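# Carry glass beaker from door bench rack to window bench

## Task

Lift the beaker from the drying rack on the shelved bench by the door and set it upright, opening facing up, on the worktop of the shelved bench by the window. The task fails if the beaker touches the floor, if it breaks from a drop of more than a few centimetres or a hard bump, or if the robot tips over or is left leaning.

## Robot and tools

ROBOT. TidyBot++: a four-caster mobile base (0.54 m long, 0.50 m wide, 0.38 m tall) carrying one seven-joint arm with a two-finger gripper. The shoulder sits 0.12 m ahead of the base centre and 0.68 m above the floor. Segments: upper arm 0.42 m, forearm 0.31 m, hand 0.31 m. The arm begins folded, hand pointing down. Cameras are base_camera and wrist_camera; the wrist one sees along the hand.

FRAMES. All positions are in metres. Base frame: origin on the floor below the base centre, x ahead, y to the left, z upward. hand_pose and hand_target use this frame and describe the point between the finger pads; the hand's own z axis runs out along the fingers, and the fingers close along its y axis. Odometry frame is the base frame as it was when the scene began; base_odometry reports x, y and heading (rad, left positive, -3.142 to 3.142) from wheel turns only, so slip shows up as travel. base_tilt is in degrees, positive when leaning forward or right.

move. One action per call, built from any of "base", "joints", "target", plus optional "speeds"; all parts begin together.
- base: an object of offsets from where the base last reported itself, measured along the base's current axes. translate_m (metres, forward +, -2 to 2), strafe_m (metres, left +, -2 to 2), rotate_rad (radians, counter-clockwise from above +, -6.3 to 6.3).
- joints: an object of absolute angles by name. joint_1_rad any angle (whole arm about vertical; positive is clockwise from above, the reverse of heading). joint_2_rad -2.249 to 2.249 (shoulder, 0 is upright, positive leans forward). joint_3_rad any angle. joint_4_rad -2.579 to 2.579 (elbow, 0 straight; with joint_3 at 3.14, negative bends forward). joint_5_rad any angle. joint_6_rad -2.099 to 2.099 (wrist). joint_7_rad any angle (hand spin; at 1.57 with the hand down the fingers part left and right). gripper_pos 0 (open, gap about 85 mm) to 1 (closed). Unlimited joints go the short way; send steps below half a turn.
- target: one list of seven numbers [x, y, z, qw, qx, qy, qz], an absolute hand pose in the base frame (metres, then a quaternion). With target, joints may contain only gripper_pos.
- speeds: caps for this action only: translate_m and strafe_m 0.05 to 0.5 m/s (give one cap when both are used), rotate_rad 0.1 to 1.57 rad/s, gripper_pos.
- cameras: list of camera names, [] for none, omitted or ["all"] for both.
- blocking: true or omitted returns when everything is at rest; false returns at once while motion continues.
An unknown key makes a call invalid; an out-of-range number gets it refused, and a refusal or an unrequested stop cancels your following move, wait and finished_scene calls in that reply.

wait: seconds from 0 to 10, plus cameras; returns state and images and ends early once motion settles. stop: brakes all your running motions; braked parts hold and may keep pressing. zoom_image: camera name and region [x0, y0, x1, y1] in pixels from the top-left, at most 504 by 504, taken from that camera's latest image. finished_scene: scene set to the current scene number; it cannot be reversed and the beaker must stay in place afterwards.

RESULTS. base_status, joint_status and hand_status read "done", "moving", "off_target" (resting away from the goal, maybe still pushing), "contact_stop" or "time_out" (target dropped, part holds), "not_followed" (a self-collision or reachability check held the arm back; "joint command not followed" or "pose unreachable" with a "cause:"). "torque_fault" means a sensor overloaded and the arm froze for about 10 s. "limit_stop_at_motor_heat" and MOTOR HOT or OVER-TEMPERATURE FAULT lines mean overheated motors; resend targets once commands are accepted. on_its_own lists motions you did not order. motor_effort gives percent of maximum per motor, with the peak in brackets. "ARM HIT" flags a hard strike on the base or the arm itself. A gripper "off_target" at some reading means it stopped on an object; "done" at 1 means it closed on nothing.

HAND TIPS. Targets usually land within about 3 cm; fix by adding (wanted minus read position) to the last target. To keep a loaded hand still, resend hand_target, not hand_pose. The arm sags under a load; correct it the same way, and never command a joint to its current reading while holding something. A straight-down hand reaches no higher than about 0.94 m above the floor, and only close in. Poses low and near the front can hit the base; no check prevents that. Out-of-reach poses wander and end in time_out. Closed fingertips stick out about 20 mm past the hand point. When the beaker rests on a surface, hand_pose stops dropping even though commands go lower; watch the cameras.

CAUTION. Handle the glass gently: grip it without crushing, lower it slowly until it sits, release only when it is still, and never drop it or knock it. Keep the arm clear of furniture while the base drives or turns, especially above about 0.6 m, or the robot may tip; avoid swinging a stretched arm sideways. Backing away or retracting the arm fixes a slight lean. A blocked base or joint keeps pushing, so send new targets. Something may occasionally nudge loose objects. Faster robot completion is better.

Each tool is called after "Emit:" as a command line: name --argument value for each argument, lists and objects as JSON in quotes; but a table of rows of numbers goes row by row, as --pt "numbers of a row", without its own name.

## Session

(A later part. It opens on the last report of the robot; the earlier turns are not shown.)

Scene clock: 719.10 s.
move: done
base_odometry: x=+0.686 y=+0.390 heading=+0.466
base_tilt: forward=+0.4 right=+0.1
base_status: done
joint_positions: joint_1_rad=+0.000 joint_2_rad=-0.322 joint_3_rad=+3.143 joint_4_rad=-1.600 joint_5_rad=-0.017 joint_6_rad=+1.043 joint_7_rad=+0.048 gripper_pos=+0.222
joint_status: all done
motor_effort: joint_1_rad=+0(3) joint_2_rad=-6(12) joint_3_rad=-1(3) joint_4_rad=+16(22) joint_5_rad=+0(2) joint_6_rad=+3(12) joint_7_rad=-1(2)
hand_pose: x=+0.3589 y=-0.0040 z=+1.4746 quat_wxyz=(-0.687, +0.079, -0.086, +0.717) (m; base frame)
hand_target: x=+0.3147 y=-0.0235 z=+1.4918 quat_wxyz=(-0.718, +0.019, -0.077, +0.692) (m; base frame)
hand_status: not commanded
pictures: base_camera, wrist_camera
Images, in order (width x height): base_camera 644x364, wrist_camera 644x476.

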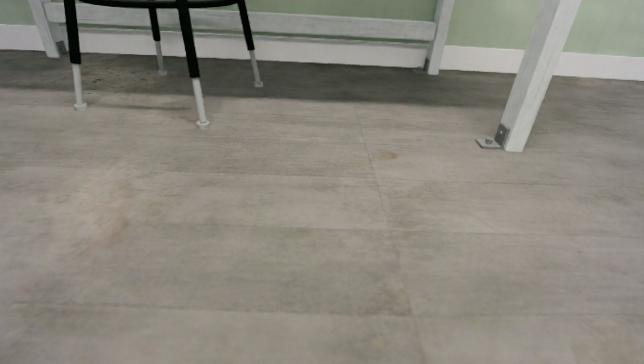

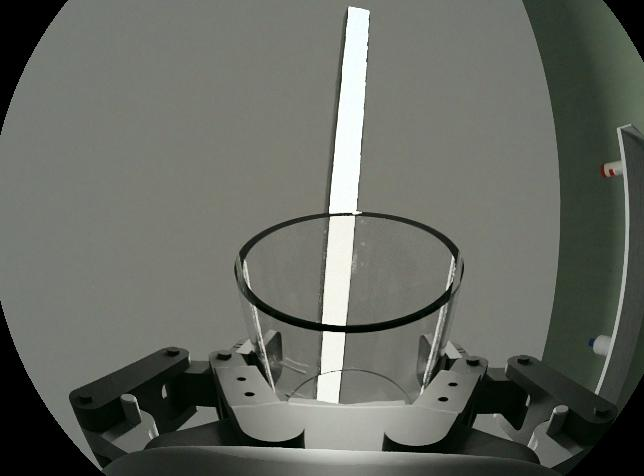

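Emit:
move --joints '{"joint_2_rad": 0.113, "joint_4_rad": -2.112, "joint_7_rad": -1.62}' --cameras '["wrist_camera"]'

Scene clock: 725.63 s.
move: done
base_odometry: x=+0.686 y=+0.390 heading=+0.466
base_tilt: forward=+0.4 right=+0.1
base_status: not commanded
joint_positions: joint_1_rad=+0.000 joint_2_rad=+0.107 joint_3_rad=+3.143 joint_4_rad=-2.083 joint_5_rad=-0.017 joint_6_rad=+1.052 joint_7_rad=-1.568 gripper_pos=+0.222
joint_status: all done
motor_effort: joint_1_rad=+0(2) joint_2_rad=-22(26) joint_3_rad=+0(2) joint_4_rad=+18(20) joint_5_rad=-1(1) joint_6_rad=+10(11) joint_7_rad=+0(2)
hand_pose: x=+0.7027 y=-0.0041 z=+1.0477 quat_wxyz=(-0.842, -0.008, -0.539, +0.002) (m; base frame)
hand_target: x=+0.6974 y=-0.0235 z=+1.0391 quat_wxyz=(-0.842, -0.058, -0.536, -0.017) (m; base frame)
hand_status: not commanded
pictures: wrist_camera
Images, in order (width x height): wrist_camera 644x476.

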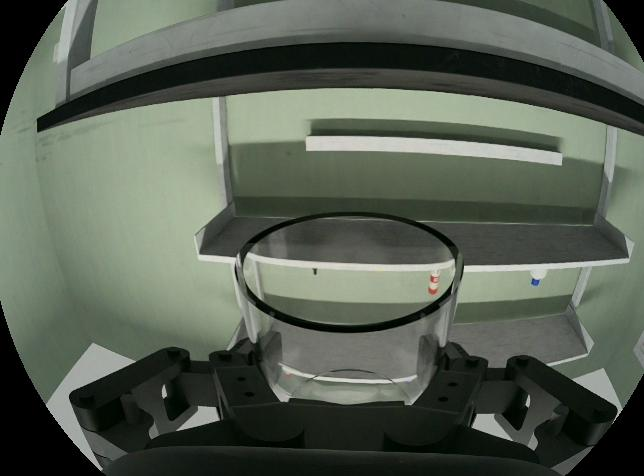

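Emit:
zoom_image --camera "wrist_camera" --region '[300, 20, 400, 120]'

Scaled by 5.040.

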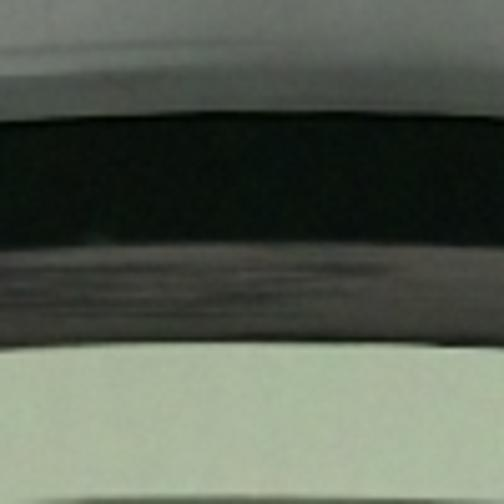

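Emit:
zoom_image --camera "wrist_camera" --region '[20, 60, 160, 160]'

Emit:
zoom_image --camera "wrist_camera" --region '[504, 60, 644, 160]'

Scaled by 3.600.

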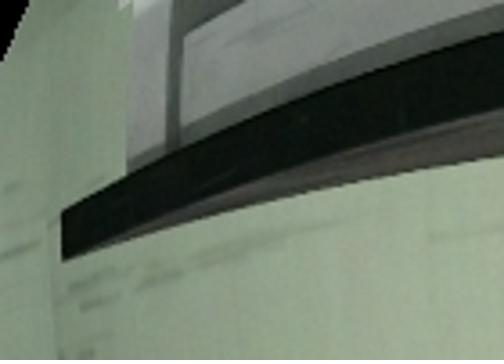

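Scaled by 3.600.

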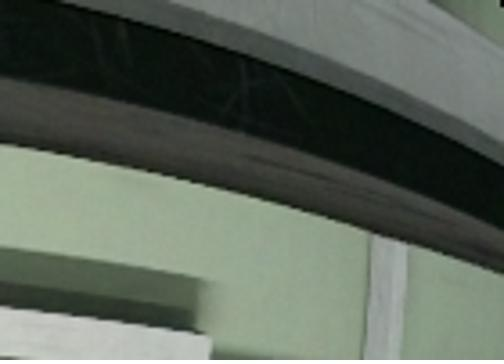

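Emit:
move --joints '{"joint_2_rad": 0.209, "joint_4_rad": -2.21, "joint_6_rad": 1.28}' --cameras '["wrist_camera"]'

Emit:
zoom_image --camera "wrist_camera" --region '[300, 20, 400, 120]'

Scene clock: 804.23 s.
move: done
base_odometry: x=+0.686 y=+0.390 heading=+0.466
base_tilt: forward=+0.4 right=+0.1
base_status: not commanded
joint_positions: joint_1_rad=+0.000 joint_2_rad=+0.199 joint_3_rad=+3.143 joint_4_rad=-2.182 joint_5_rad=-0.017 joint_6_rad=+1.225 joint_7_rad=-1.571 gripper_pos=+0.222
joint_status: all done
motor_effort: joint_1_rad=-1(2) joint_2_rad=-23(26) joint_3_rad=-1(2) joint_4_rad=+16(18) joint_5_rad=+0(1) joint_6_rad=+9(11) joint_7_rad=-1(2)
hand_pose: x=+0.7038 y=-0.0044 z=+0.9917 quat_wxyz=(-0.837, -0.008, -0.547, +0.003) (m; base frame)
hand_target: x=+0.6960 y=-0.0255 z=+0.9871 quat_wxyz=(-0.841, -0.056, -0.537, -0.008) (m; base frame)
hand_status: not commanded
pictures: wrist_camera
Images, in order (width x height): wrist_camera 644x476.

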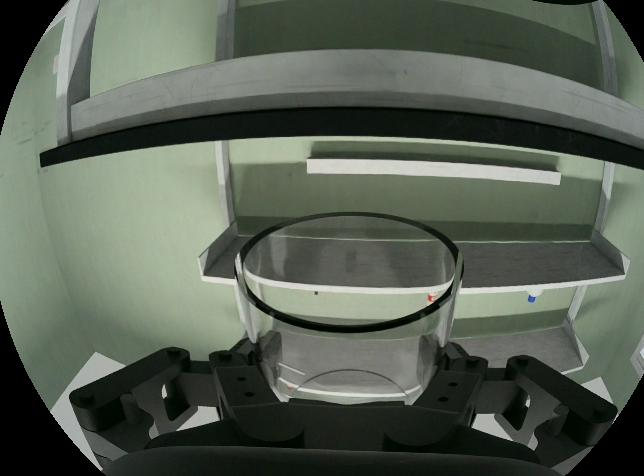

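Scaled by 5.040.

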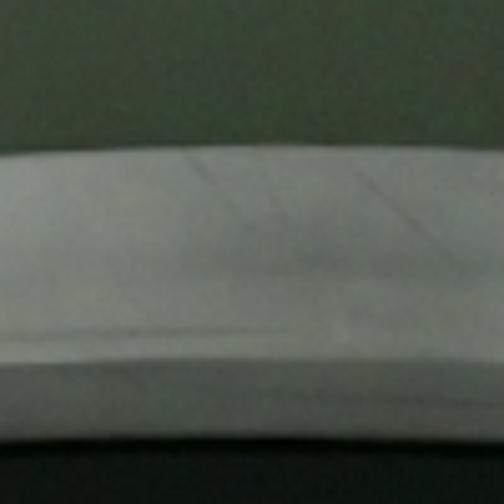

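Emit:
zoom_image --camera "wrist_camera" --region '[300, 80, 400, 180]'

Scaled by 5.040.

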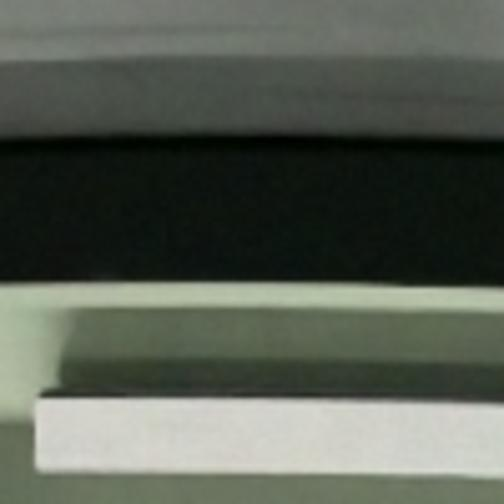

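Emit:
move --base '{"translate_m": 0.12}' --speeds '{"translate_m": 0.2}' --joints '{"joint_2_rad": 0.135, "joint_4_rad": -2.125}' --cameras '["wrist_camera"]'

Emit:
zoom_image --camera "wrist_camera" --region '[300, 30, 400, 130]'

Scene clock: 853.27 s.
move: done
base_odometry: x=+0.794 y=+0.444 heading=+0.466
base_tilt: forward=+0.4 right=+0.2
base_status: done
joint_positions: joint_1_rad=+0.000 joint_2_rad=+0.182 joint_3_rad=+3.143 joint_4_rad=-2.149 joint_5_rad=-0.017 joint_6_rad=+1.230 joint_7_rad=-1.571 gripper_pos=+0.222
joint_status: all done
motor_effort: joint_1_rad=-1(2) joint_2_rad=-23(26) joint_3_rad=-1(2) joint_4_rad=+16(18) joint_5_rad=+0(1) joint_6_rad=+9(10) joint_7_rad=-1(1)
hand_pose: x=+0.7006 y=-0.0044 z=+1.0199 quat_wxyz=(-0.852, -0.008, -0.523, +0.003) (m; base frame)
hand_target: x=+0.6760 y=-0.0255 z=+1.0713 quat_wxyz=(-0.881, -0.056, -0.469, -0.013) (m; base frame)
hand_status: not commanded
pictures: wrist_camera
Images, in order (width x height): wrist_camera 644x476.

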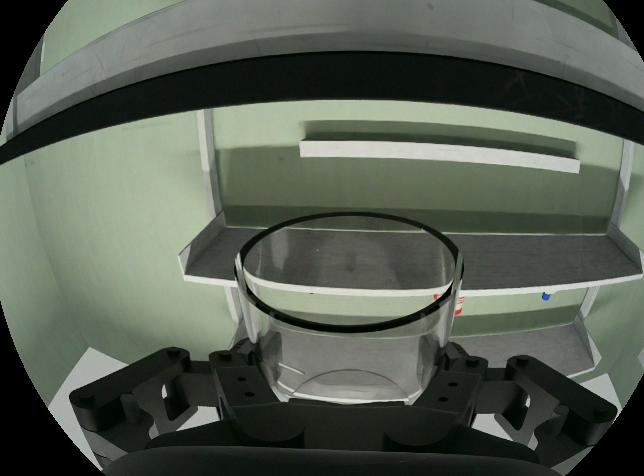

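Scaled by 5.040.

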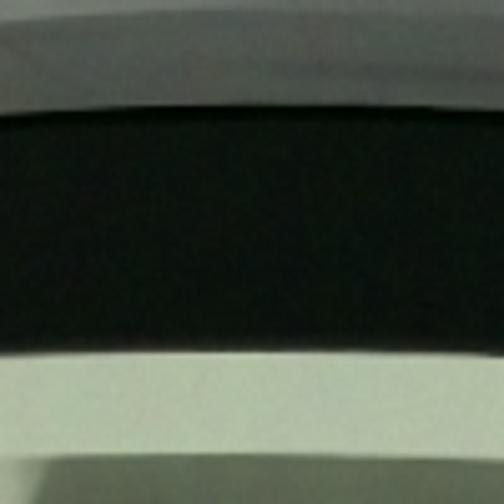

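Emit:
move --base '{"translate_m": 0.06}' --speeds '{"translate_m": 0.2}' --joints '{"joint_2_rad": 0.222, "joint_4_rad": -2.206, "joint_6_rad": 1.302}' --cameras '["wrist_camera"]'

Emit:
zoom_image --camera "wrist_camera" --region '[300, 40, 400, 140]'

Emit:
zoom_image --camera "wrist_camera" --region '[300, 140, 400, 240]'

Scene clock: 879.53 s.
move: done
base_odometry: x=+0.848 y=+0.471 heading=+0.465
base_tilt: forward=+0.4 right=+0.1
base_status: done
joint_positions: joint_1_rad=+0.000 joint_2_rad=+0.226 joint_3_rad=+3.143 joint_4_rad=-2.177 joint_5_rad=-0.017 joint_6_rad=+1.252 joint_7_rad=-1.571 gripper_pos=+0.222
joint_status: all done
motor_effort: joint_1_rad=-1(3) joint_2_rad=-24(28) joint_3_rad=-2(2) joint_4_rad=+16(17) joint_5_rad=+0(1) joint_6_rad=+10(11) joint_7_rad=-1(1)
hand_pose: x=+0.7093 y=-0.0045 z=+0.9862 quat_wxyz=(-0.839, -0.008, -0.544, +0.003) (m; base frame)
hand_target: x=+0.6975 y=-0.0256 z=+0.9878 quat_wxyz=(-0.845, -0.056, -0.532, -0.008) (m; base frame)
hand_status: not commanded
pictures: wrist_camera
Images, in order (width x height): wrist_camera 644x476.

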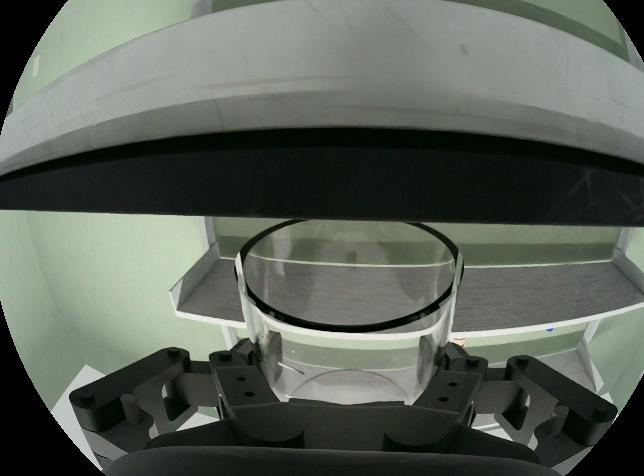

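Scaled by 5.040.

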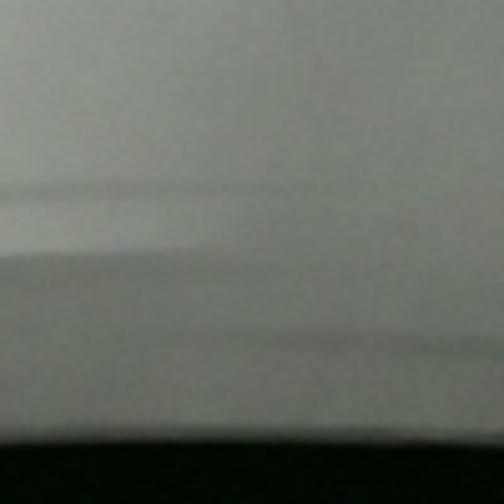

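Scaled by 5.040.

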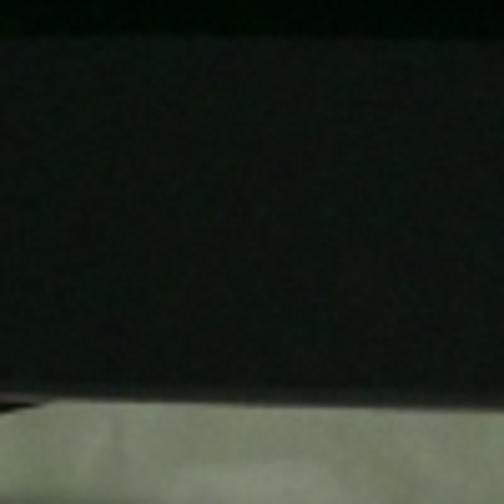

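Emit:
move --joints '{"joint_2_rad": 0.158}' --cameras '[]'

Emit:
move --base '{"translate_m": 0.045}' --speeds '{"translate_m": 0.15}' --cameras '["wrist_camera"]'

Emit:
zoom_image --camera "wrist_camera" --region '[300, 30, 400, 130]'

Emit:
zoom_image --camera "wrist_camera" --region '[300, 130, 400, 230]'

Scene clock: 919.43 s.
move: done
base_odometry: x=+0.848 y=+0.471 heading=+0.465
base_tilt: forward=+0.4 right=+0.2
base_status: not commanded
joint_positions: joint_1_rad=+0.000 joint_2_rad=+0.205 joint_3_rad=+3.143 joint_4_rad=-2.177 joint_5_rad=-0.017 joint_6_rad=+1.252 joint_7_rad=-1.571 gripper_pos=+0.222
joint_status: all done
motor_effort: joint_1_rad=-1(2) joint_2_rad=-24(26) joint_3_rad=-1(2) joint_4_rad=+16(16) joint_5_rad=+0(1) joint_6_rad=+9(10) joint_7_rad=-1(1)
hand_pose: x=+0.7026 y=-0.0045 z=+0.9989 quat_wxyz=(-0.845, -0.008, -0.535, +0.003) (m; base frame)
hand_target: x=+0.6768 y=-0.0256 z=+1.0241 quat_wxyz=(-0.861, -0.056, -0.505, -0.010) (m; base frame)
hand_status: not commanded
pictures: none
No camera images: "cameras" was empty.

Scene clock: 920.40 s.
move: done
base_odometry: x=+0.888 y=+0.491 heading=+0.465
base_tilt: forward=+0.4 right=+0.1
base_status: done
joint_positions: joint_1_rad=+0.000 joint_2_rad=+0.200 joint_3_rad=+3.143 joint_4_rad=-2.178 joint_5_rad=-0.017 joint_6_rad=+1.253 joint_7_rad=-1.571 gripper_pos=+0.222
joint_status: not commanded
motor_effort: joint_1_rad=+0(2) joint_2_rad=-23(27) joint_3_rad=-1(2) joint_4_rad=+16(17) joint_5_rad=-1(1) joint_6_rad=+9(11) joint_7_rad=-1(1)
hand_pose: x=+0.7008 y=-0.0045 z=+1.0015 quat_wxyz=(-0.846, -0.009, -0.533, +0.003) (m; base frame)
hand_target: x=+0.6768 y=-0.0256 z=+1.0241 quat_wxyz=(-0.861, -0.056, -0.505, -0.010) (m; base frame)
hand_status: not commanded
pictures: wrist_camera
Images, in order (width x height): wrist_camera 644x476.

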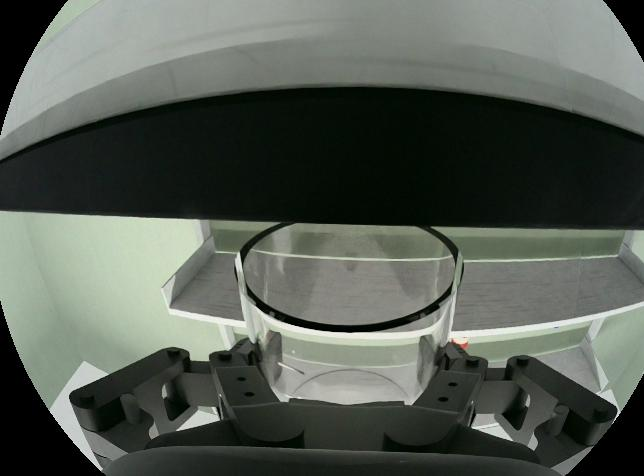

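Scaled by 5.040.

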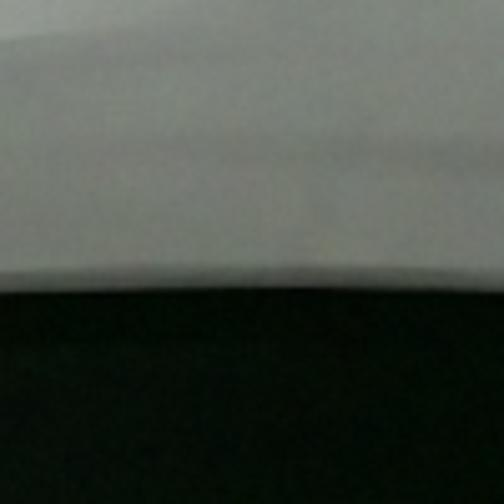

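Scaled by 5.040.

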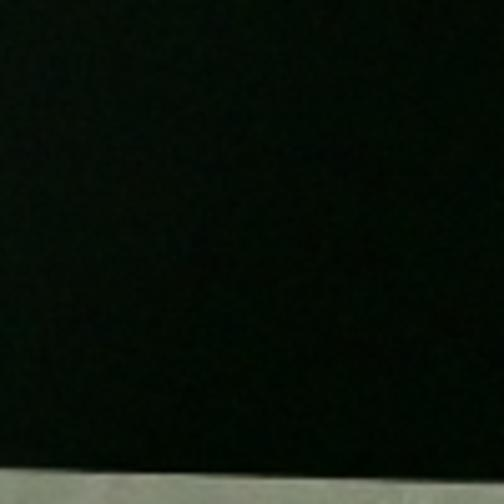

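Emit:
zoom_image --camera "wrist_camera" --region '[330, 80, 370, 110]'

Scaled by 12.600.

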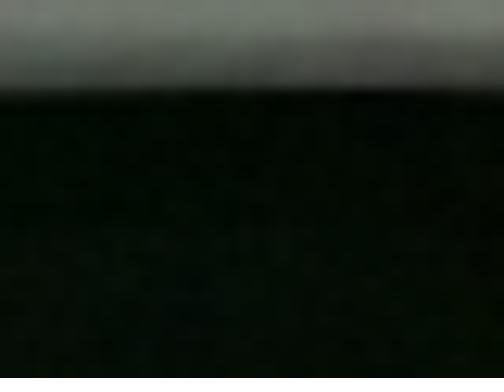

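Emit:
move --joints '{"joint_6_rad": 1.337}' --cameras '[]'

Emit:
move --joints '{"joint_2_rad": 0.230, "joint_4_rad": -2.214}' --cameras '["wrist_camera"]'

Emit:
zoom_image --camera "wrist_camera" --region '[270, 220, 430, 340]'

Scene clock: 974.93 s.
move: done
base_odometry: x=+0.888 y=+0.491 heading=+0.465
base_tilt: forward=+0.4 right=+0.1
base_status: not commanded
joint_positions: joint_1_rad=+0.000 joint_2_rad=+0.200 joint_3_rad=+3.143 joint_4_rad=-2.178 joint_5_rad=-0.017 joint_6_rad=+1.291 joint_7_rad=-1.571 gripper_pos=+0.222
joint_status: all done
motor_effort: joint_1_rad=-1(2) joint_2_rad=-23(25) joint_3_rad=+0(2) joint_4_rad=+16(16) joint_5_rad=+0(1) joint_6_rad=+9(11) joint_7_rad=-1(1)
hand_pose: x=+0.6954 y=-0.0046 z=+1.0122 quat_wxyz=(-0.856, -0.008, -0.517, +0.003) (m; base frame)
hand_target: x=+0.6713 y=-0.0259 z=+1.0335 quat_wxyz=(-0.870, -0.055, -0.490, -0.009) (m; base frame)
hand_status: not commanded
pictures: none
No camera images: "cameras" was empty.

Scene clock: 975.77 s.
move: done
base_odometry: x=+0.888 y=+0.491 heading=+0.465
base_tilt: forward=+0.4 right=+0.1
base_status: not commanded
joint_positions: joint_1_rad=+0.000 joint_2_rad=+0.220 joint_3_rad=+3.143 joint_4_rad=-2.182 joint_5_rad=-0.017 joint_6_rad=+1.291 joint_7_rad=-1.571 gripper_pos=+0.222
joint_status: all done
motor_effort: joint_1_rad=+0(1) joint_2_rad=-24(25) joint_3_rad=-1(2) joint_4_rad=+16(16) joint_5_rad=+0(1) joint_6_rad=+10(10) joint_7_rad=-1(2)
hand_pose: x=+0.7015 y=-0.0046 z=+0.9985 quat_wxyz=(-0.850, -0.008, -0.527, +0.003) (m; base frame)
hand_target: x=+0.6944 y=-0.0259 z=+0.9891 quat_wxyz=(-0.850, -0.056, -0.524, -0.007) (m; base frame)
hand_status: not commanded
pictures: wrist_camera
Images, in order (width x height): wrist_camera 644x476.

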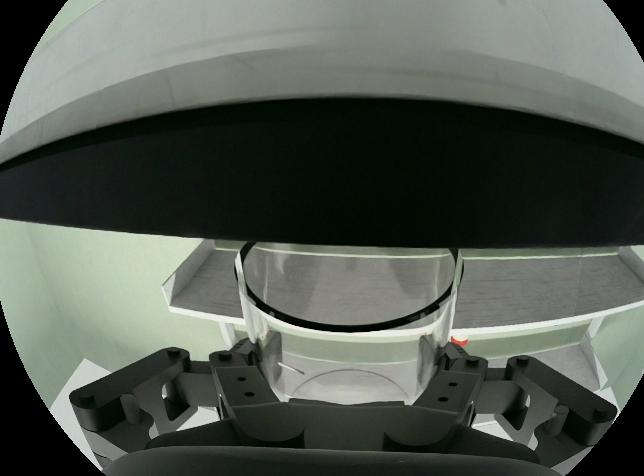

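Scaled by 3.150.

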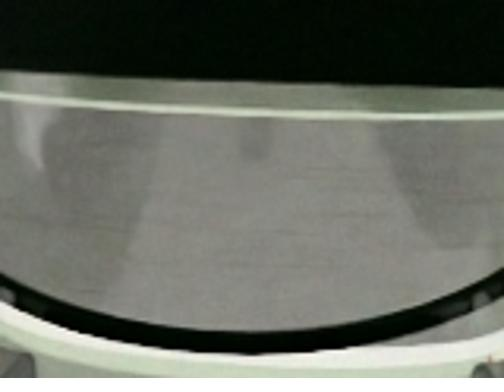

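Emit:
move --base '{"translate_m": 0.011}' --speeds '{"translate_m": 0.1}' --cameras '[]'

Emit:
move --joints '{"joint_2_rad": 0.25}' --cameras '["wrist_camera"]'

Emit:
zoom_image --camera "wrist_camera" --region '[270, 220, 430, 340]'

Scene clock: 988.57 s.
move: done
base_odometry: x=+0.898 y=+0.496 heading=+0.465
base_tilt: forward=+0.4 right=+0.1
base_status: done
joint_positions: joint_1_rad=+0.000 joint_2_rad=+0.225 joint_3_rad=+3.143 joint_4_rad=-2.185 joint_5_rad=-0.017 joint_6_rad=+1.291 joint_7_rad=-1.571 gripper_pos=+0.222
joint_status: not commanded
motor_effort: joint_1_rad=-1(2) joint_2_rad=-24(27) joint_3_rad=-1(2) joint_4_rad=+15(16) joint_5_rad=+1(1) joint_6_rad=+9(11) joint_7_rad=-1(1)
hand_pose: x=+0.7030 y=-0.0046 z=+0.9940 quat_wxyz=(-0.848, -0.008, -0.531, +0.003) (m; base frame)
hand_target: x=+0.6944 y=-0.0259 z=+0.9891 quat_wxyz=(-0.850, -0.056, -0.524, -0.007) (m; base frame)
hand_status: not commanded
pictures: none
No camera images: "cameras" was empty.

Scene clock: 989.17 s.
move: done
base_odometry: x=+0.898 y=+0.496 heading=+0.465
base_tilt: forward=+0.4 right=+0.1
base_status: not commanded
joint_positions: joint_1_rad=+0.000 joint_2_rad=+0.233 joint_3_rad=+3.143 joint_4_rad=-2.185 joint_5_rad=-0.017 joint_6_rad=+1.291 joint_7_rad=-1.571 gripper_pos=+0.222
joint_status: all done
motor_effort: joint_1_rad=+0(2) joint_2_rad=-23(25) joint_3_rad=-1(2) joint_4_rad=+15(16) joint_5_rad=+0(1) joint_6_rad=+9(10) joint_7_rad=-1(1)
hand_pose: x=+0.7055 y=-0.0046 z=+0.9893 quat_wxyz=(-0.845, -0.008, -0.534, +0.003) (m; base frame)
hand_target: x=+0.7004 y=-0.0259 z=+0.9775 quat_wxyz=(-0.845, -0.056, -0.532, -0.006) (m; base frame)
hand_status: not commanded
pictures: wrist_camera
Images, in order (width x height): wrist_camera 644x476.

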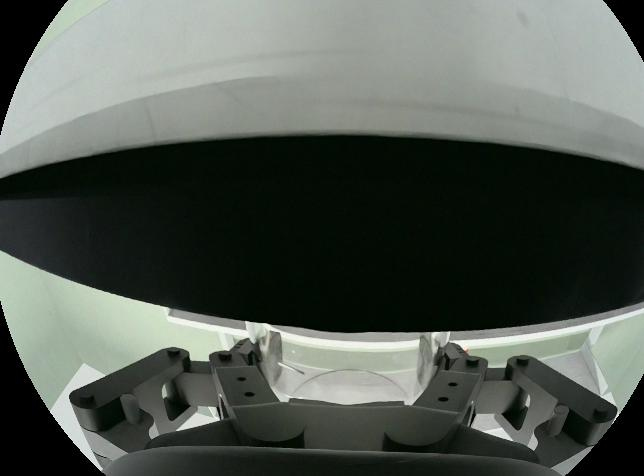

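Scaled by 3.150.

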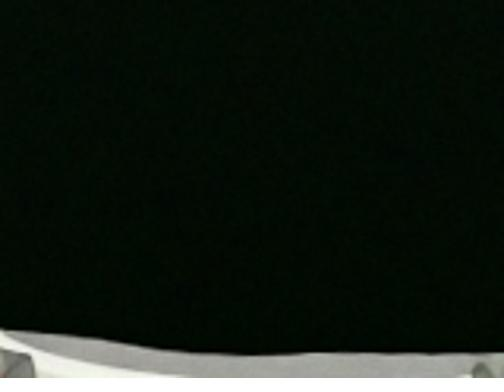

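Emit:
zoom_image --camera "wrist_camera" --region '[100, 250, 260, 350]'

Emit:
zoom_image --camera "wrist_camera" --region '[440, 270, 600, 370]'

Scaled by 3.150.

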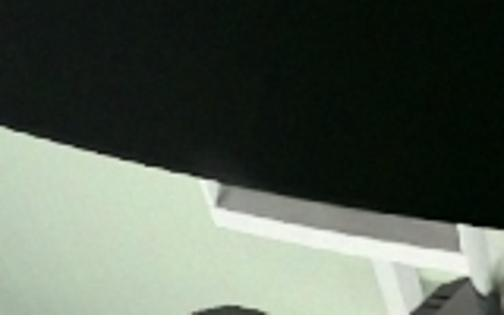

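Scaled by 3.150.

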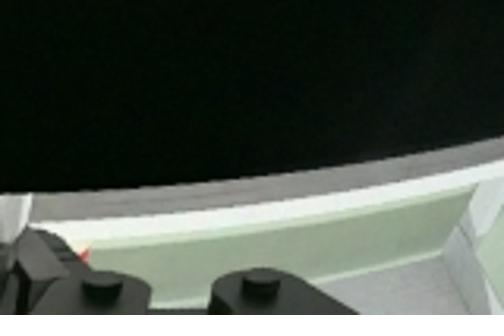

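Emit:
move --joints '{"joint_6_rad": 1.366, "joint_4_rad": -2.229}' --cameras '[]'

Emit:
move --joints '{"joint_2_rad": 0.262}' --cameras '["wrist_camera"]'

Scene clock: 1023.43 s.
move: done
base_odometry: x=+0.898 y=+0.496 heading=+0.465
base_tilt: forward=+0.4 right=+0.1
base_status: not commanded
joint_positions: joint_1_rad=+0.000 joint_2_rad=+0.233 joint_3_rad=+3.143 joint_4_rad=-2.200 joint_5_rad=-0.017 joint_6_rad=+1.318 joint_7_rad=-1.571 gripper_pos=+0.222
joint_status: all done
motor_effort: joint_1_rad=+0(1) joint_2_rad=-24(24) joint_3_rad=-1(2) joint_4_rad=+15(16) joint_5_rad=+0(1) joint_6_rad=+9(10) joint_7_rad=-1(1)
hand_pose: x=+0.7003 y=-0.0046 z=+0.9895 quat_wxyz=(-0.849, -0.008, -0.529, +0.003) (m; base frame)
hand_target: x=+0.6948 y=-0.0260 z=+0.9785 quat_wxyz=(-0.848, -0.055, -0.526, -0.005) (m; base frame)
hand_status: not commanded
pictures: none
No camera images: "cameras" was empty.

Scene clock: 1024.00 s.
move: done
base_odometry: x=+0.898 y=+0.496 heading=+0.465
base_tilt: forward=+0.4 right=+0.1
base_status: not commanded
joint_positions: joint_1_rad=+0.000 joint_2_rad=+0.242 joint_3_rad=+3.143 joint_4_rad=-2.200 joint_5_rad=-0.017 joint_6_rad=+1.318 joint_7_rad=-1.571 gripper_pos=+0.222
joint_status: all done
motor_effort: joint_1_rad=+0(1) joint_2_rad=-24(25) joint_3_rad=-1(2) joint_4_rad=+15(16) joint_5_rad=+0(1) joint_6_rad=+9(10) joint_7_rad=-1(1)
hand_pose: x=+0.7029 y=-0.0046 z=+0.9845 quat_wxyz=(-0.846, -0.008, -0.533, +0.003) (m; base frame)
hand_target: x=+0.6983 y=-0.0260 z=+0.9716 quat_wxyz=(-0.845, -0.055, -0.532, -0.005) (m; base frame)
hand_status: not commanded
pictures: wrist_camera
Images, in order (width x height): wrist_camera 644x476.

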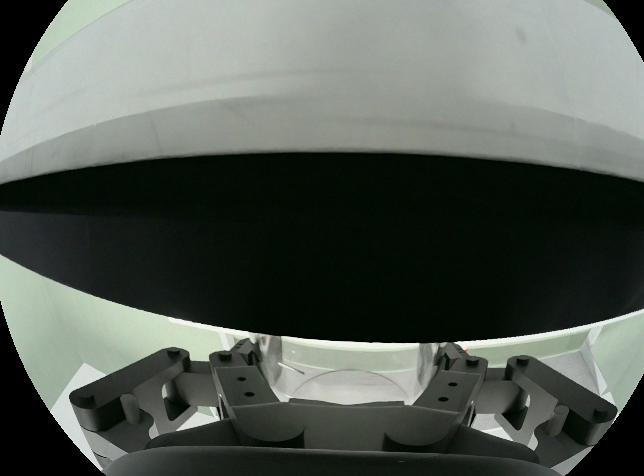

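Emit:
zoom_image --camera "wrist_camera" --region '[270, 280, 430, 400]'

Scaled by 3.150.

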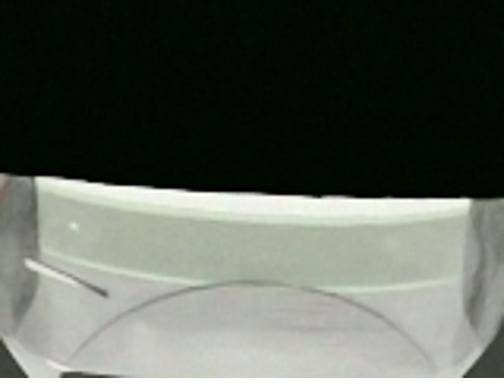

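Emit:
move --joints '{"joint_2_rad": 0.267}' --cameras '[]'

Emit:
move --joints '{"joint_2_rad": 0.270}' --cameras '[]'

Scene clock: 1033.17 s.
move: done
base_odometry: x=+0.898 y=+0.496 heading=+0.465
base_tilt: forward=+0.4 right=+0.1
base_status: not commanded
joint_positions: joint_1_rad=+0.000 joint_2_rad=+0.245 joint_3_rad=+3.143 joint_4_rad=-2.200 joint_5_rad=-0.017 joint_6_rad=+1.318 joint_7_rad=-1.571 gripper_pos=+0.222
joint_status: all done
motor_effort: joint_1_rad=-1(1) joint_2_rad=-24(25) joint_3_rad=-1(2) joint_4_rad=+15(15) joint_5_rad=+0(1) joint_6_rad=+10(10) joint_7_rad=-1(1)
hand_pose: x=+0.7039 y=-0.0046 z=+0.9826 quat_wxyz=(-0.845, -0.008, -0.534, +0.003) (m; base frame)
hand_target: x=+0.6997 y=-0.0260 z=+0.9687 quat_wxyz=(-0.844, -0.055, -0.534, -0.005) (m; base frame)
hand_status: not commanded
pictures: none
No camera images: "cameras" was empty.

Scene clock: 1033.57 s.
move: done
base_odometry: x=+0.898 y=+0.496 heading=+0.465
base_tilt: forward=+0.4 right=+0.1
base_status: not commanded
joint_positions: joint_1_rad=+0.000 joint_2_rad=+0.247 joint_3_rad=+3.143 joint_4_rad=-2.200 joint_5_rad=-0.017 joint_6_rad=+1.318 joint_7_rad=-1.571 gripper_pos=+0.222
joint_status: all done
motor_effort: joint_1_rad=-1(1) joint_2_rad=-24(24) joint_3_rad=-1(1) joint_4_rad=+15(15) joint_5_rad=-1(1) joint_6_rad=+10(10) joint_7_rad=-1(1)
hand_pose: x=+0.7045 y=-0.0046 z=+0.9814 quat_wxyz=(-0.845, -0.008, -0.535, +0.003) (m; base frame)
hand_target: x=+0.7006 y=-0.0260 z=+0.9669 quat_wxyz=(-0.843, -0.055, -0.535, -0.005) (m; base frame)
hand_status: not commanded
pictures: none
No camera images: "cameras" was empty.

Emit:
move --joints '{"joint_2_rad": 0.274}' --cameras '[]'

Emit:
move --joints '{"joint_2_rad": 0.278}' --cameras '["wrist_camera"]'

Scene clock: 1036.37 s.
move: done
base_odometry: x=+0.898 y=+0.496 heading=+0.465
base_tilt: forward=+0.4 right=+0.1
base_status: not commanded
joint_positions: joint_1_rad=+0.000 joint_2_rad=+0.251 joint_3_rad=+3.143 joint_4_rad=-2.200 joint_5_rad=-0.017 joint_6_rad=+1.318 joint_7_rad=-1.571 gripper_pos=+0.222
joint_status: all done
motor_effort: joint_1_rad=+0(1) joint_2_rad=-24(24) joint_3_rad=-1(2) joint_4_rad=+15(15) joint_5_rad=+0(1) joint_6_rad=+10(10) joint_7_rad=-1(1)
hand_pose: x=+0.7057 y=-0.0046 z=+0.9792 quat_wxyz=(-0.844, -0.008, -0.536, +0.003) (m; base frame)
hand_target: x=+0.7017 y=-0.0260 z=+0.9646 quat_wxyz=(-0.842, -0.055, -0.537, -0.005) (m; base frame)
hand_status: not commanded
pictures: none
No camera images: "cameras" was empty.

Scene clock: 1036.80 s.
move: done
base_odometry: x=+0.898 y=+0.496 heading=+0.465
base_tilt: forward=+0.4 right=+0.1
base_status: not commanded
joint_positions: joint_1_rad=+0.000 joint_2_rad=+0.252 joint_3_rad=+3.143 joint_4_rad=-2.200 joint_5_rad=-0.017 joint_6_rad=+1.319 joint_7_rad=-1.571 gripper_pos=+0.222
joint_status: all done
motor_effort: joint_1_rad=+0(1) joint_2_rad=-24(24) joint_3_rad=-1(2) joint_4_rad=+15(15) joint_5_rad=-1(1) joint_6_rad=+9(10) joint_7_rad=-1(1)
hand_pose: x=+0.7060 y=-0.0046 z=+0.9785 quat_wxyz=(-0.844, -0.008, -0.537, +0.003) (m; base frame)
hand_target: x=+0.7029 y=-0.0260 z=+0.9623 quat_wxyz=(-0.841, -0.055, -0.538, -0.005) (m; base frame)
hand_status: not commanded
pictures: wrist_camera
Images, in order (width x height): wrist_camera 644x476.

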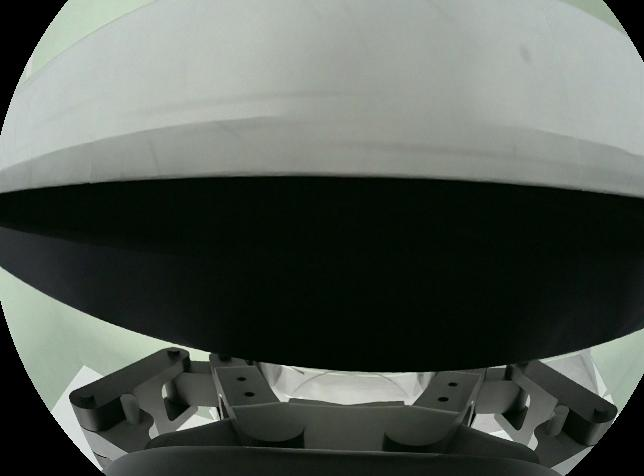

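Emit:
move --joints '{"joint_2_rad": 0.283}' --cameras '[]'

Emit:
move --joints '{"joint_2_rad": 0.288}' --cameras '["wrist_camera"]'

Scene clock: 1041.10 s.
move: done
base_odometry: x=+0.898 y=+0.496 heading=+0.465
base_tilt: forward=+0.4 right=+0.1
base_status: not commanded
joint_positions: joint_1_rad=+0.000 joint_2_rad=+0.253 joint_3_rad=+3.143 joint_4_rad=-2.200 joint_5_rad=-0.017 joint_6_rad=+1.321 joint_7_rad=-1.571 gripper_pos=+0.222
joint_status: all done
motor_effort: joint_1_rad=-1(1) joint_2_rad=-23(24) joint_3_rad=-1(1) joint_4_rad=+14(14) joint_5_rad=-1(1) joint_6_rad=+8(9) joint_7_rad=-1(1)
hand_pose: x=+0.7060 y=-0.0046 z=+0.9785 quat_wxyz=(-0.844, -0.009, -0.536, +0.003) (m; base frame)
hand_target: x=+0.7043 y=-0.0260 z=+0.9593 quat_wxyz=(-0.840, -0.055, -0.540, -0.004) (m; base frame)
hand_status: not commanded
pictures: none
No camera images: "cameras" was empty.

Scene clock: 1041.53 s.
move: done
base_odometry: x=+0.898 y=+0.496 heading=+0.465
base_tilt: forward=+0.4 right=+0.1
base_status: not commanded
joint_positions: joint_1_rad=+0.000 joint_2_rad=+0.255 joint_3_rad=+3.143 joint_4_rad=-2.200 joint_5_rad=-0.017 joint_6_rad=+1.324 joint_7_rad=-1.572 gripper_pos=+0.222
joint_status: all done
motor_effort: joint_1_rad=+0(1) joint_2_rad=-22(23) joint_3_rad=-1(2) joint_4_rad=+14(14) joint_5_rad=+0(1) joint_6_rad=+9(9) joint_7_rad=+0(1)
hand_pose: x=+0.7061 y=-0.0046 z=+0.9784 quat_wxyz=(-0.844, -0.009, -0.536, +0.003) (m; base frame)
hand_target: x=+0.7056 y=-0.0260 z=+0.9564 quat_wxyz=(-0.838, -0.055, -0.543, -0.004) (m; base frame)
hand_status: not commanded
pictures: wrist_camera
Images, in order (width x height): wrist_camera 644x476.

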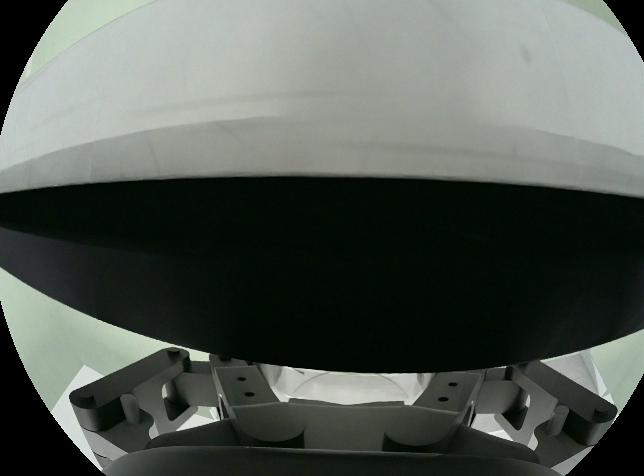

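Emit:
move --joints '{"joint_2_rad": 0.277, "gripper_pos": 0.19}' --cameras '["wrist_camera"]'

Scene clock: 1059.93 s.
move: done
base_odometry: x=+0.898 y=+0.496 heading=+0.465
base_tilt: forward=+0.4 right=+0.1
base_status: not commanded
joint_positions: joint_1_rad=+0.000 joint_2_rad=+0.255 joint_3_rad=+3.143 joint_4_rad=-2.200 joint_5_rad=-0.017 joint_6_rad=+1.325 joint_7_rad=-1.572 gripper_pos=+0.190
joint_status: all done
motor_effort: joint_1_rad=+0(2) joint_2_rad=-23(24) joint_3_rad=-1(2) joint_4_rad=+14(14) joint_5_rad=+0(1) joint_6_rad=+9(9) joint_7_rad=-1(1)
hand_pose: x=+0.7059 y=-0.0046 z=+0.9787 quat_wxyz=(-0.845, -0.009, -0.535, +0.003) (m; base frame)
hand_target: x=+0.7026 y=-0.0260 z=+0.9628 quat_wxyz=(-0.841, -0.055, -0.538, -0.005) (m; base frame)
hand_status: not commanded
pictures: wrist_camera
Images, in order (width x height): wrist_camera 644x476.

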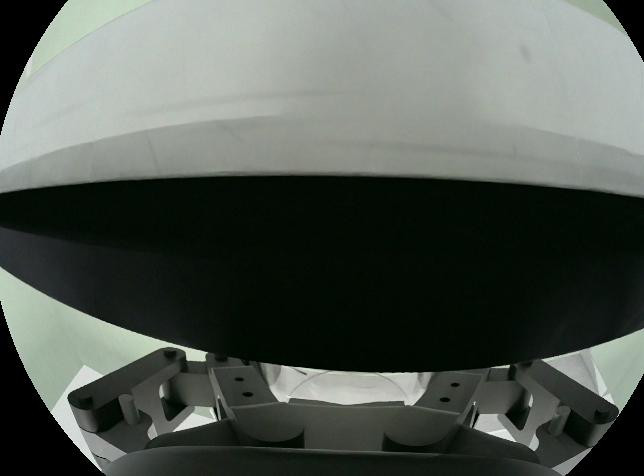

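Emit:
move --joints '{"gripper_pos": 0.0}' --cameras '["wrist_camera"]'

Emit:
zoom_image --camera "wrist_camera" --region '[200, 330, 500, 440]'

Scene clock: 1064.60 s.
move: done
base_odometry: x=+0.898 y=+0.496 heading=+0.465
base_tilt: forward=+0.4 right=+0.1
base_status: not commanded
joint_positions: joint_1_rad=+0.000 joint_2_rad=+0.255 joint_3_rad=+3.143 joint_4_rad=-2.200 joint_5_rad=-0.017 joint_6_rad=+1.325 joint_7_rad=-1.572 gripper_pos=+0.000
joint_status: all done
motor_effort: joint_1_rad=+0(2) joint_2_rad=-23(23) joint_3_rad=-1(2) joint_4_rad=+14(14) joint_5_rad=+0(1) joint_6_rad=+9(9) joint_7_rad=+0(1)
hand_pose: x=+0.7059 y=-0.0046 z=+0.9787 quat_wxyz=(-0.845, -0.009, -0.535, +0.003) (m; base frame)
hand_target: x=+0.7026 y=-0.0260 z=+0.9628 quat_wxyz=(-0.841, -0.055, -0.538, -0.005) (m; base frame)
hand_status: not commanded
pictures: wrist_camera
Images, in order (width x height): wrist_camera 644x476.

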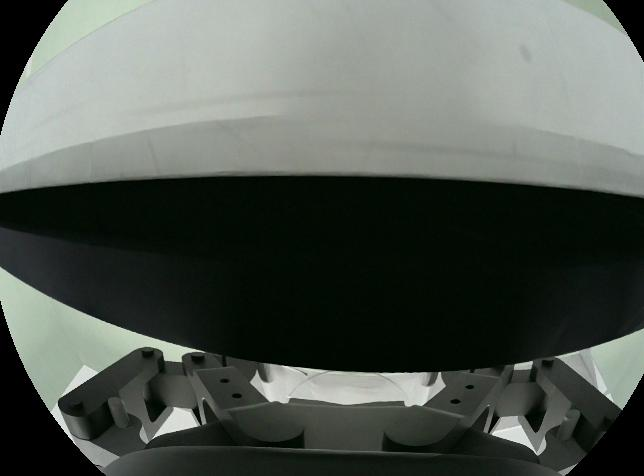

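Scaled by 1.680.

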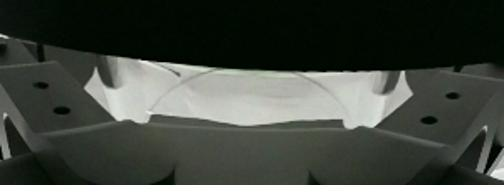

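Emit:
move --base '{"translate_m": -0.2}' --speeds '{"translate_m": 0.15}' --joints '{"joint_2_rad": 0.257, "joint_4_rad": -2.202, "joint_6_rad": 1.33}' --cameras '["wrist_camera"]'

Scene clock: 1076.00 s.
move: done
base_odometry: x=+0.719 y=+0.406 heading=+0.465
base_tilt: forward=+0.4 right=+0.1
base_status: done
joint_positions: joint_1_rad=+0.000 joint_2_rad=+0.255 joint_3_rad=+3.143 joint_4_rad=-2.199 joint_5_rad=-0.017 joint_6_rad=+1.325 joint_7_rad=-1.572 gripper_pos=+0.000
joint_status: all done
motor_effort: joint_1_rad=-1(2) joint_2_rad=-24(26) joint_3_rad=-1(2) joint_4_rad=+14(15) joint_5_rad=-1(2) joint_6_rad=+9(10) joint_7_rad=+0(1)
hand_pose: x=+0.7060 y=-0.0046 z=+0.9789 quat_wxyz=(-0.845, -0.009, -0.535, +0.003) (m; base frame)
hand_target: x=+0.7047 y=-0.0258 z=+0.9772 quat_wxyz=(-0.844, -0.056, -0.533, -0.006) (m; base frame)
hand_status: not commanded
pictures: wrist_camera
Images, in order (width x height): wrist_camera 644x476.

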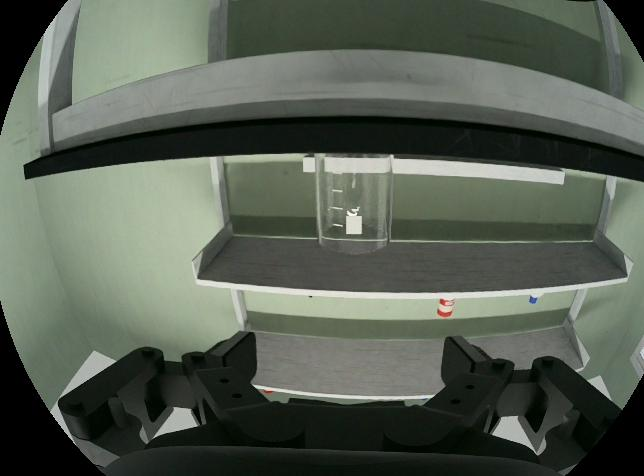

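Emit:
move

Scene clock: 1079.50 s.
base_odometry: x=+0.719 y=+0.406 heading=+0.465
base_tilt: forward=+0.4 right=+0.1
base_status: done
joint_positions: joint_1_rad=+0.000 joint_2_rad=+0.255 joint_3_rad=+3.143 joint_4_rad=-2.199 joint_5_rad=-0.017 joint_6_rad=+1.325 joint_7_rad=-1.572 gripper_pos=+0.000
joint_status: all done
motor_effort: joint_1_rad=-1(2) joint_2_rad=-23(26) joint_3_rad=-1(2) joint_4_rad=+14(15) joint_5_rad=+0(2) joint_6_rad=+8(10) joint_7_rad=+0(1)
hand_pose: x=+0.7060 y=-0.0046 z=+0.9789 quat_wxyz=(-0.845, -0.009, -0.535, +0.003) (m; base frame)
hand_target: x=+0.7047 y=-0.0258 z=+0.9772 quat_wxyz=(-0.844, -0.056, -0.533, -0.006) (m; base frame)
hand_status: not commanded
pictures: base_camera, wrist_camera
Images, in order (width x height): base_camera 644x364, wrist_camera 644x476.

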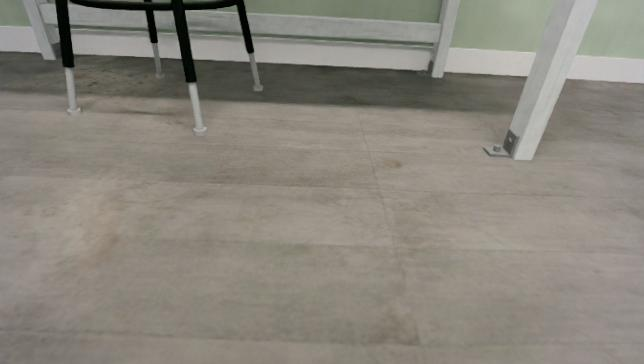

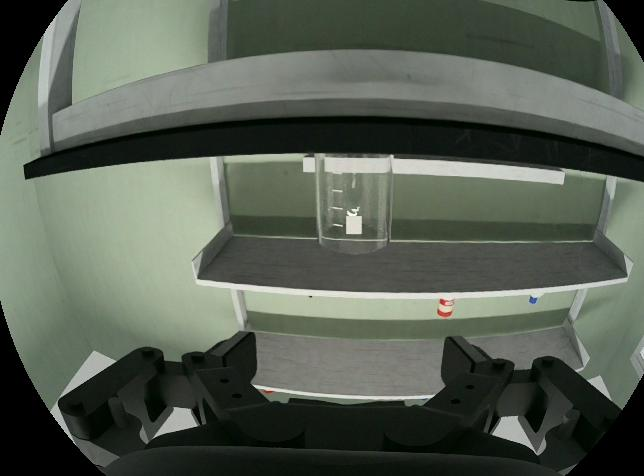

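Emit:
zoom_image --camera "wrist_camera" --region '[250, 120, 460, 280]'

Scaled by 2.400.

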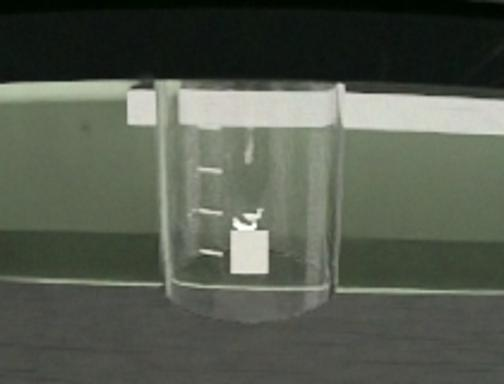

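Emit:
zoom_image --camera "wrist_camera" --region '[305, 215, 405, 265]'

Emit:
zoom_image --camera "wrist_camera" --region '[305, 140, 405, 190]'

Scaled by 5.040.

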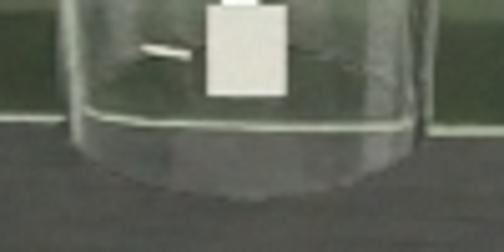

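Scaled by 5.040.

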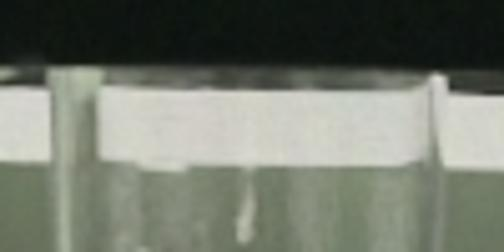

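Emit:
move --joints '{"joint_2_rad": 0.1, "joint_4_rad": -1.0, "joint_6_rad": -0.82}' --cameras '["wrist_camera"]'

Scene clock: 1195.87 s.
move: done
base_odometry: x=+0.719 y=+0.406 heading=+0.465
base_tilt: forward=+0.4 right=+0.1
base_status: not commanded
joint_positions: joint_1_rad=+0.000 joint_2_rad=+0.144 joint_3_rad=+3.143 joint_4_rad=-1.031 joint_5_rad=-0.017 joint_6_rad=-0.759 joint_7_rad=-1.572 gripper_pos=+0.000
joint_status: all done
motor_effort: joint_1_rad=+0(2) joint_2_rad=-24(30) joint_3_rad=-2(2) joint_4_rad=+19(21) joint_5_rad=+0(1) joint_6_rad=+9(11) joint_7_rad=-1(2)
hand_pose: x=+0.7603 y=+0.0041 z=+1.1095 quat_wxyz=(-0.568, -0.003, -0.823, -0.008) (m; base frame)
hand_target: x=+0.7332 y=+0.0218 z=+1.1374 quat_wxyz=(-0.572, -0.026, -0.818, -0.059) (m; base frame)
hand_status: not commanded
pictures: wrist_camera
Images, in order (width x height): wrist_camera 644x476.

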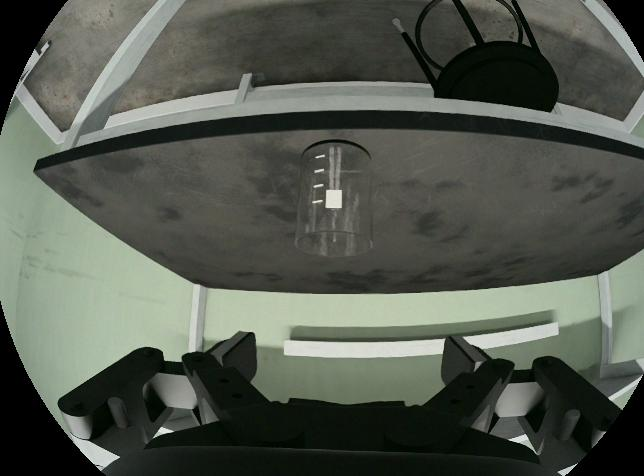

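Emit:
zoom_image --camera "wrist_camera" --region '[275, 120, 395, 270]'

Emit:
zoom_image --camera "wrist_camera" --region '[285, 215, 385, 270]'

Emit:
zoom_image --camera "wrist_camera" --region '[285, 125, 385, 180]'

Scaled by 3.360.

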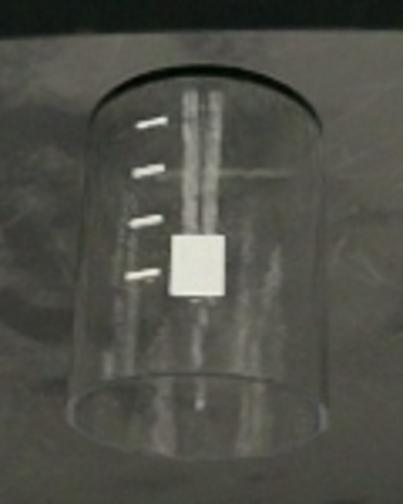

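Scaled by 5.040.

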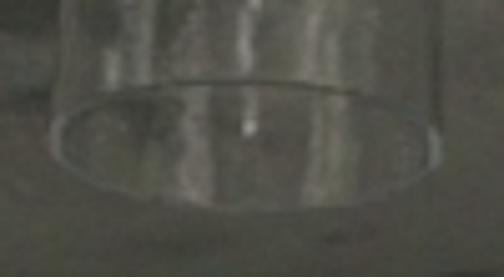

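Scaled by 5.040.

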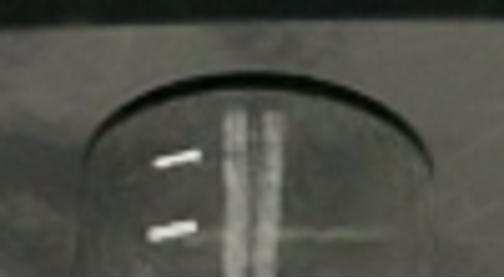

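Emit:
finished_scene --scene 2

The scene is finished: the task was done.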